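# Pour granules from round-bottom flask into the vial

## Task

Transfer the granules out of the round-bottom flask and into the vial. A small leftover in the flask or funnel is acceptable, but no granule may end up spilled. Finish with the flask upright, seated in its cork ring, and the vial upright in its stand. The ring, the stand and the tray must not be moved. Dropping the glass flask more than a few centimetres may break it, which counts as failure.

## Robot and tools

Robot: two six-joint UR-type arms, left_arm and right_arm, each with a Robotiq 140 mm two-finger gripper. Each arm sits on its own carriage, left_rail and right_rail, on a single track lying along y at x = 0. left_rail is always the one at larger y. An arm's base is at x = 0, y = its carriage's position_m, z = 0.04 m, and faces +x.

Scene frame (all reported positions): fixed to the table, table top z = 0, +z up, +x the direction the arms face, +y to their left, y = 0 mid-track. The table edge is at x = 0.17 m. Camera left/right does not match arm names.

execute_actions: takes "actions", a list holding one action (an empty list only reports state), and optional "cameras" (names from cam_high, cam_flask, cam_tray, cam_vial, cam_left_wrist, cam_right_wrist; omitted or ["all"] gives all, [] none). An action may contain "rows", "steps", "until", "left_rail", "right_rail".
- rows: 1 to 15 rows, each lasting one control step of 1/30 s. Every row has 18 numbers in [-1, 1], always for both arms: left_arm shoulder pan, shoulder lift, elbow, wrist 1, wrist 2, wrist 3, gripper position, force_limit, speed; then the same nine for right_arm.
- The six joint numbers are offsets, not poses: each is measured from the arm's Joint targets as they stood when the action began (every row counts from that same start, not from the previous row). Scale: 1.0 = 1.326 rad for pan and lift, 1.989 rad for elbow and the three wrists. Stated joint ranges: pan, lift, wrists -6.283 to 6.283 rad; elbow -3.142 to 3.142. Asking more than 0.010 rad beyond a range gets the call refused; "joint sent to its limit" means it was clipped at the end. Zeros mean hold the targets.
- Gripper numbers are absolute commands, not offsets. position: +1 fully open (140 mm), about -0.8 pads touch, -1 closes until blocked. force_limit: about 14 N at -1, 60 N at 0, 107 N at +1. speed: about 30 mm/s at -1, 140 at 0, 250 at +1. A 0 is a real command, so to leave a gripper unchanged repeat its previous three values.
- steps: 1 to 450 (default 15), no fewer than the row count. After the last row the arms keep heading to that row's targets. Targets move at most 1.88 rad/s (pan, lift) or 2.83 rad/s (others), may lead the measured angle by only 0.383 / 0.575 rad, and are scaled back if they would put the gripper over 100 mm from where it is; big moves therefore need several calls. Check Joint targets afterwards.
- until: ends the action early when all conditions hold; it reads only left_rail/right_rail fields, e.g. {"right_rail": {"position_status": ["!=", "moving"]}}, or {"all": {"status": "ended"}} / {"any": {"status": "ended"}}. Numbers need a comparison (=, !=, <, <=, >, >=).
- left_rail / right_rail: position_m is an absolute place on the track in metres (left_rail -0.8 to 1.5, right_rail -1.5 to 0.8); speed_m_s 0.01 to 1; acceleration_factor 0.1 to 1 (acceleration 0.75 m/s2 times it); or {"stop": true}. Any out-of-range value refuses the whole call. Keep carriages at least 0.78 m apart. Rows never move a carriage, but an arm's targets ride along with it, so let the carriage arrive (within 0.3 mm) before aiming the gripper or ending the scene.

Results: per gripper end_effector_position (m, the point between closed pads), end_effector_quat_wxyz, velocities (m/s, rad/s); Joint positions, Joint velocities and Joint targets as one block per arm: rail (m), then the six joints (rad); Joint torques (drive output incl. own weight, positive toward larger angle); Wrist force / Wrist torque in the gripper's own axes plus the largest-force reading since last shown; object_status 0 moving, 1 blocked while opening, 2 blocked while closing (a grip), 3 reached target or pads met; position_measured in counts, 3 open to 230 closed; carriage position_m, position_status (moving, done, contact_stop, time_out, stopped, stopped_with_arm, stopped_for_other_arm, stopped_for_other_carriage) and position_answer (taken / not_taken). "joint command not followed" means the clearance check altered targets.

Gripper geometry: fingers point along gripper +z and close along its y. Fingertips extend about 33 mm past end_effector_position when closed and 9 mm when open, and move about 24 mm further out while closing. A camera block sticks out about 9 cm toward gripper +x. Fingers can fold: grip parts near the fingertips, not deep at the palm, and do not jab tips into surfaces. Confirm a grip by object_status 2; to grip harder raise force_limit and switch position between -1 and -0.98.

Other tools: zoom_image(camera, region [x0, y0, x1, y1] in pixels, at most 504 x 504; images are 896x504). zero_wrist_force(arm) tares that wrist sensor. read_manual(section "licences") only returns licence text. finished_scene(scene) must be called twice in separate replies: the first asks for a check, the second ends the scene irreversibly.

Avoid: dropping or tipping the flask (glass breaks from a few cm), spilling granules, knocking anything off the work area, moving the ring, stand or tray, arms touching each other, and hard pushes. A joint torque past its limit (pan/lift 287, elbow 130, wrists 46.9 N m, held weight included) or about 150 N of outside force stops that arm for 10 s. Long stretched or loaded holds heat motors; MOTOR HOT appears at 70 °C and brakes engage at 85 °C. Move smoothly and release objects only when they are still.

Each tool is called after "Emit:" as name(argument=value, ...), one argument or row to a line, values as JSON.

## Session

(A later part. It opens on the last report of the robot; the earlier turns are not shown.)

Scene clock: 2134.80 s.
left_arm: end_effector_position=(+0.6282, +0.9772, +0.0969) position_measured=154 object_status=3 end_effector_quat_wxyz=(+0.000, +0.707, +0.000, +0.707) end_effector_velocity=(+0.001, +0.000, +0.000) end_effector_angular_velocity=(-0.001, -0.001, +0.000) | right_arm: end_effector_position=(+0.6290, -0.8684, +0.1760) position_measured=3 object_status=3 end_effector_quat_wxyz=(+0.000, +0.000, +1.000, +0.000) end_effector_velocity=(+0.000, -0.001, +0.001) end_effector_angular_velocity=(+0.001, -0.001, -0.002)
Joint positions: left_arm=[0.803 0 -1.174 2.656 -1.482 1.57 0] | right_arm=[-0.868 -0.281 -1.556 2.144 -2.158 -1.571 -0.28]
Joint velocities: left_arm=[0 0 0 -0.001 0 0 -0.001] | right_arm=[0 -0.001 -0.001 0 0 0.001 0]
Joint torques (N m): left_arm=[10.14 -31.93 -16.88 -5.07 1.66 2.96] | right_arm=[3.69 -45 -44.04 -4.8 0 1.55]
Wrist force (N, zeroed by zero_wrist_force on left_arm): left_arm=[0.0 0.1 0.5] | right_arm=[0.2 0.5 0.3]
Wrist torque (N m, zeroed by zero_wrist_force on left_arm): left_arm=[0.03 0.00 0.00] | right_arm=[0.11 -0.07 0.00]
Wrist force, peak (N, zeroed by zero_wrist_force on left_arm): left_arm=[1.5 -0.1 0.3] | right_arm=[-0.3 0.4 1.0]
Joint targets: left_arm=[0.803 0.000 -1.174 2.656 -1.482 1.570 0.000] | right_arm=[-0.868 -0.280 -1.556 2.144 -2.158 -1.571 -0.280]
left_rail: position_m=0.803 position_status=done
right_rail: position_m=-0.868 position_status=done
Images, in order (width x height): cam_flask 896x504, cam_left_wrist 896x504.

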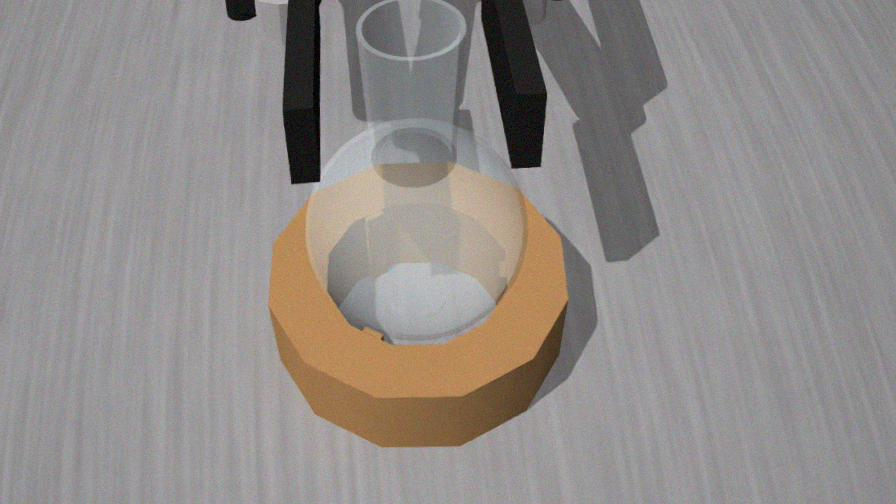

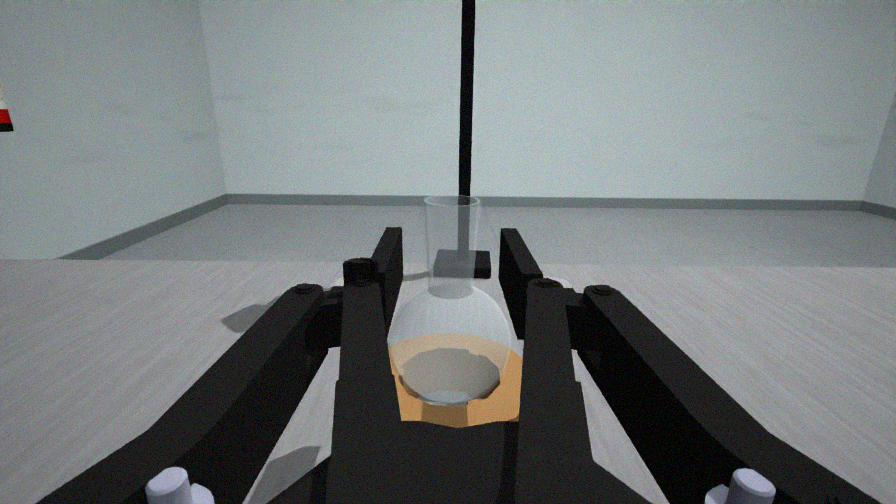

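Emit:
execute_actions(
  actions=[
    {"rows": [[0,-0.0006,0,0.0005,0,0,-0.2,-0.4,-0.85,0,0,0,0,0,0,1,1,1],[0,-0.0045,-0.0002,0.0032,0,0,-0.2,-0.4,-0.85,0,0,0,0,0,0,1,1,1],[0,-0.0135,-0.0007,0.0097,0,0,-0.2,-0.4,-0.85,0,0,0,0,0,0,1,1,1],[0,-0.0285,-0.0015,0.0204,0,0,-0.2,-0.4,-0.85,0,0,0,0,0,0,1,1,1],[0,-0.0491,-0.0025,0.0352,0,0,-0.2,-0.4,-0.85,0,0,0,0,0,0,1,1,1],[0,-0.0742,-0.0038,0.0532,0,0,-0.2,-0.4,-0.85,0,0,0,0,0,0,1,1,1],[0,-0.1023,-0.0052,0.0734,0,0,-0.2,-0.4,-0.85,0,0,0,0,0,0,1,1,1],[0,-0.1314,-0.0067,0.0943,0,0,-0.2,-0.4,-0.85,0,0,0,0,0,0,1,1,1],[0,-0.1595,-0.0081,0.1145,0,0,-0.2,-0.4,-0.85,0,0,0,0,0,0,1,1,1],[0,-0.1847,-0.0094,0.1325,0,0,-0.2,-0.4,-0.85,0,0,0,0,0,0,1,1,1],[0,-0.2052,-0.0105,0.1473,0,0,-0.2,-0.4,-0.85,0,0,0,0,0,0,1,1,1],[0,-0.2202,-0.0112,0.1580,0,0,-0.2,-0.4,-0.85,0,0,0,0,0,0,1,1,1],[0,-0.2292,-0.0117,0.1645,0,0,-0.2,-0.4,-0.85,0,0,0,0,0,0,1,1,1],[0,-0.2331,-0.0119,0.1673,0,0,-0.2,-0.4,-0.85,0,0,0,0,0,0,1,1,1],[0,-0.2337,-0.0119,0.1677,0,0,-0.2,-0.4,-0.85,0,0,0,0,0,0,1,1,1]], "steps": 17},
  ],
  cameras=["all"],
)

Scene clock: 2161.30 s.
left_arm: end_effector_position=(+0.6282, +0.9772, +0.1900) position_measured=154 object_status=3 end_effector_quat_wxyz=(+0.000, +0.707, +0.000, +0.707) end_effector_velocity=(-0.001, +0.000, +0.001) end_effector_angular_velocity=(+0.001, +0.000, +0.000) | right_arm: end_effector_position=(+0.6290, -0.8684, +0.1760) position_measured=3 object_status=3 end_effector_quat_wxyz=(+0.000, +0.000, +1.000, +0.000) end_effector_velocity=(-0.001, +0.001, -0.001) end_effector_angular_velocity=(+0.001, +0.002, +0.001)
Joint positions: left_arm=[0.803 0 -1.484 2.632 -1.149 1.57 0] | right_arm=[-0.868 -0.281 -1.556 2.144 -2.158 -1.571 -0.28]
Joint velocities: left_arm=[0 0 -0.004 0 0.004 0 0.001] | right_arm=[0 0.001 0 0.001 0.001 0 0]
Joint torques (N m): left_arm=[8.86 -37.6 -32.88 -0.49 1.79 3.13] | right_arm=[8.88 -43.22 -43.03 -5.2 0.54 1.79]
Wrist force (N, zeroed by zero_wrist_force on left_arm): left_arm=[0.1 0.4 0.4] | right_arm=[0.2 0.3 0.7]
Wrist torque (N m, zeroed by zero_wrist_force on left_arm): left_arm=[0.12 -0.01 0.01] | right_arm=[0.05 -0.06 0.01]
Wrist force, peak (N, zeroed by zero_wrist_force on left_arm): left_arm=[-2.4 0.0 0.3] | right_arm=[-0.2 0.6 1.0]
Joint targets: left_arm=[0.803 0.000 -1.484 2.632 -1.148 1.570 0.000] | right_arm=[-0.868 -0.280 -1.556 2.144 -2.158 -1.571 -0.280]
left_rail: position_m=0.803 position_status=done
right_rail: position_m=-0.868 position_status=done

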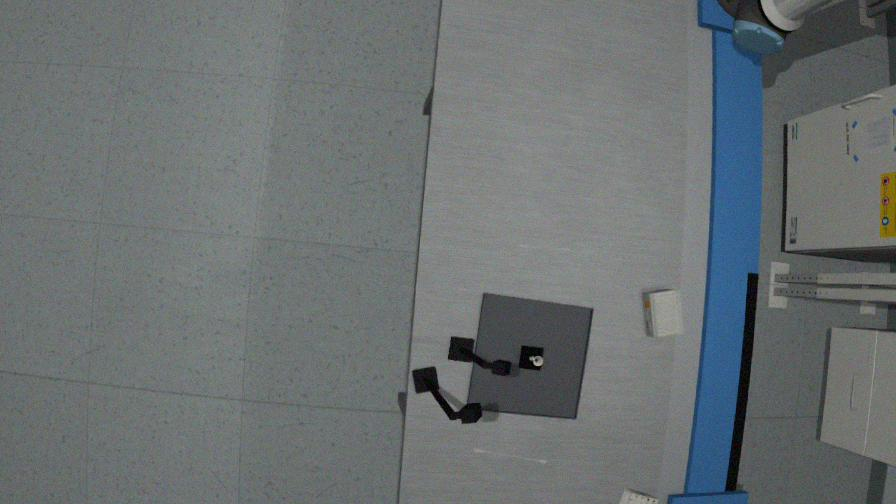

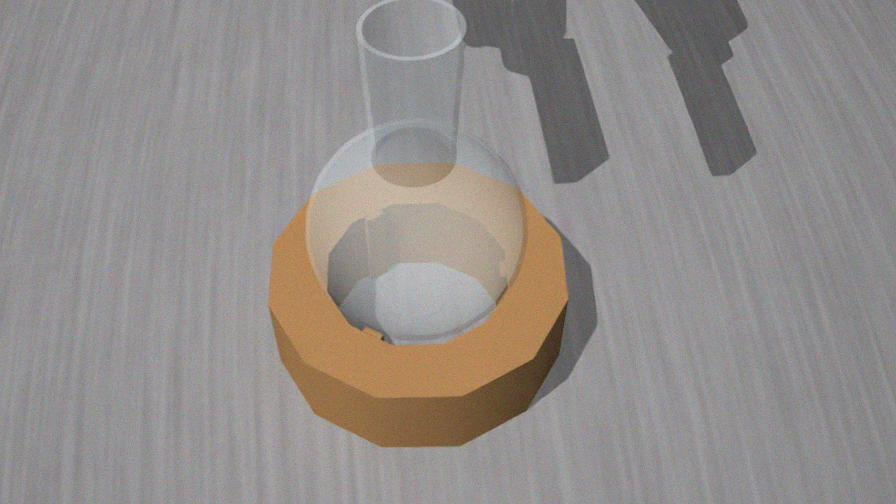

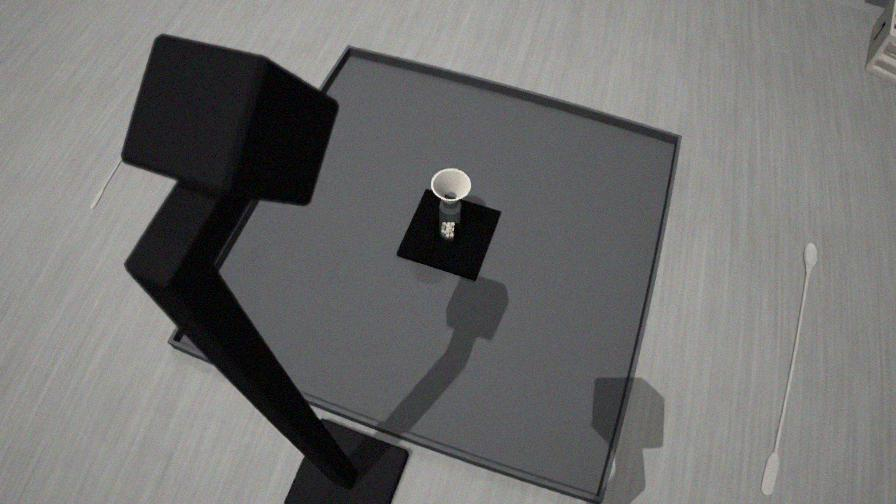

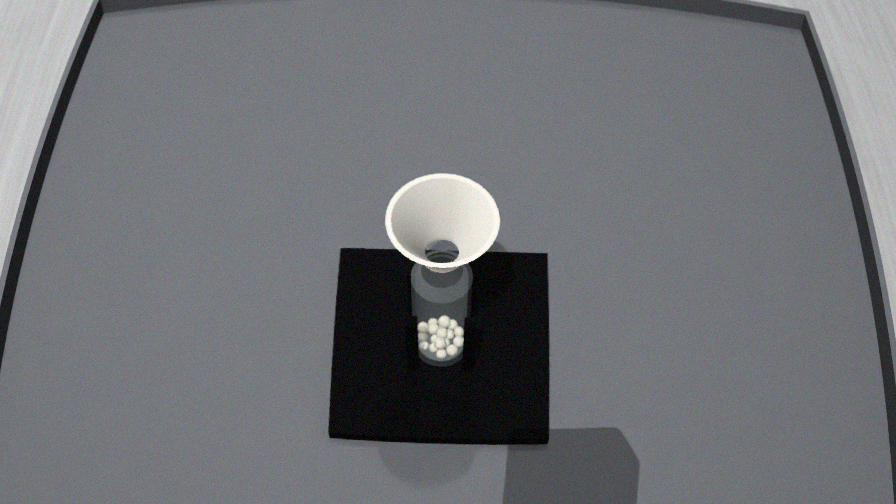

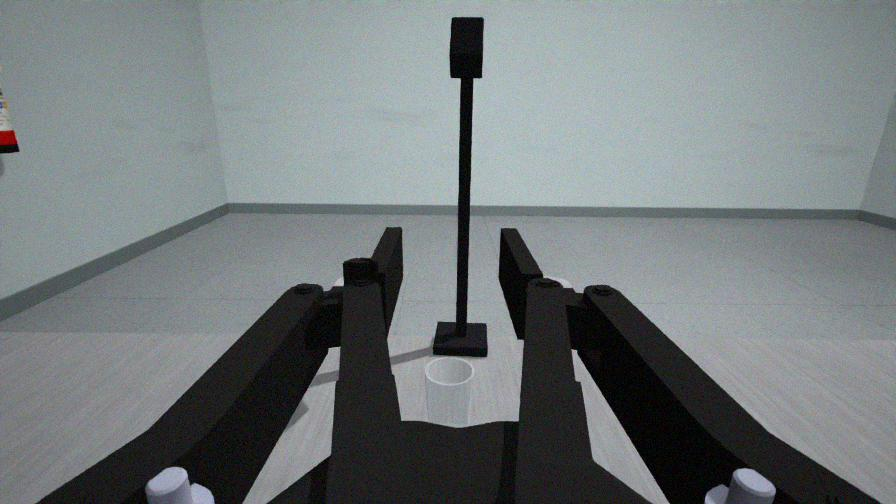

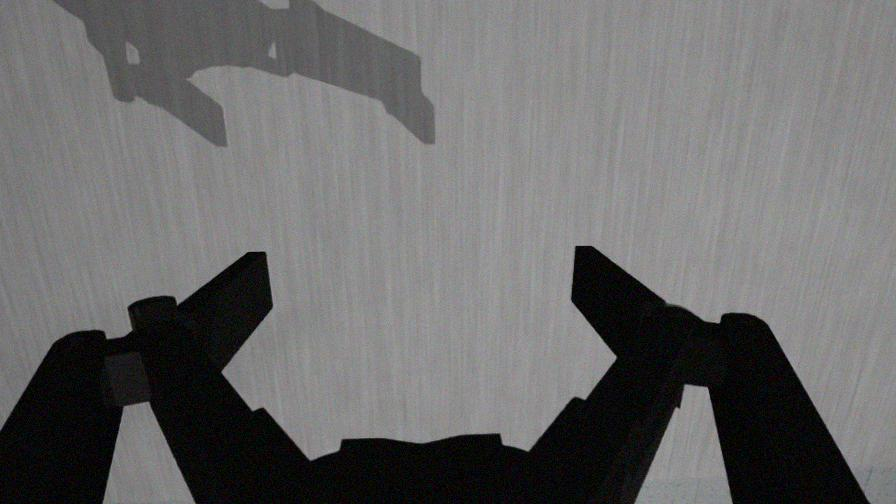

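Emit:
zoom_image(
  camera="cam_vial",
  region=[320, 150, 570, 460],
)

Emit:
zoom_image(
  camera="cam_tray",
  region=[330, 130, 580, 330],
)

Emit:
zoom_image(
  camera="cam_flask",
  region=[240, 0, 620, 460],
)

Scaled by 1.626 from the camera's 896x504 image, which has a finer 1280x720 frame.

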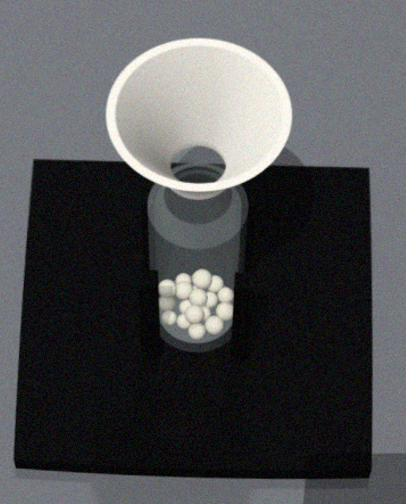

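Scaled by 2.016 from the camera's 896x504 image, which has a finer 1280x720 frame.

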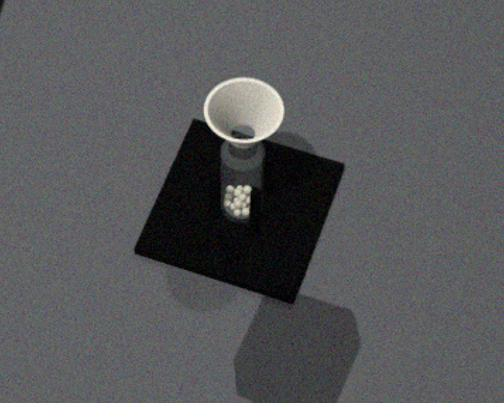

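Scaled by 1.096 from the camera's 896x504 image, which has a finer 1280x720 frame.

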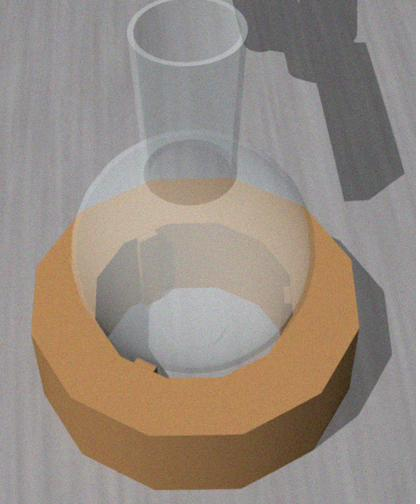

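Emit:
finished_scene(
  scene=1,
)

This call ended nothing. Check each condition of the task against the scene as it is now, look again where you are not sure, and mend what is not met. Then call finished_scene again.

Emit:
zoom_image(
  camera="cam_vial",
  region=[0, 0, 448, 504],
)

Emit:
zoom_image(
  camera="cam_vial",
  region=[448, 0, 896, 504],
)

Emit:
zoom_image(
  camera="cam_tray",
  region=[300, 30, 700, 504],
)

Scaled by 1.000.

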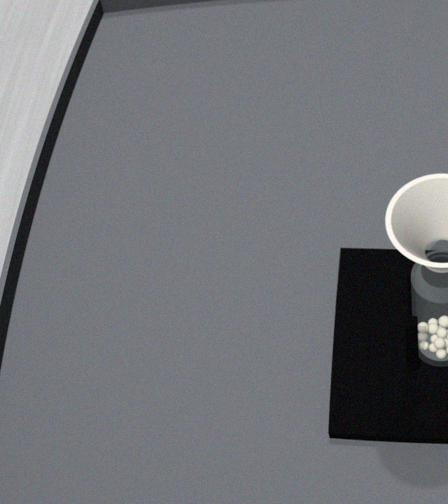

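Scaled by 1.000.

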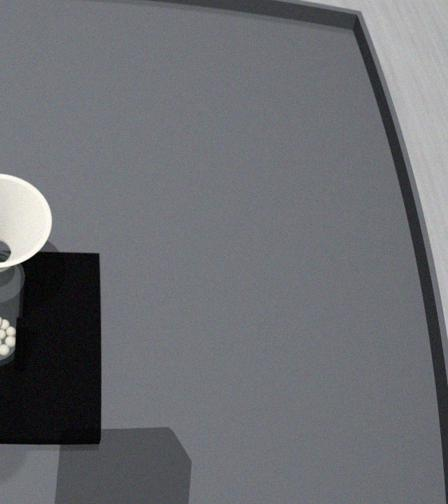

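Scaled by 1.063 from the camera's 896x504 image, which has a finer 1280x720 frame.

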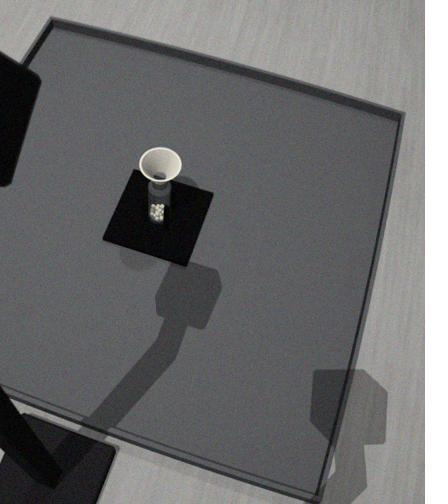

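Emit:
finished_scene(
  scene=1,
)

The scene is finished: the task was done.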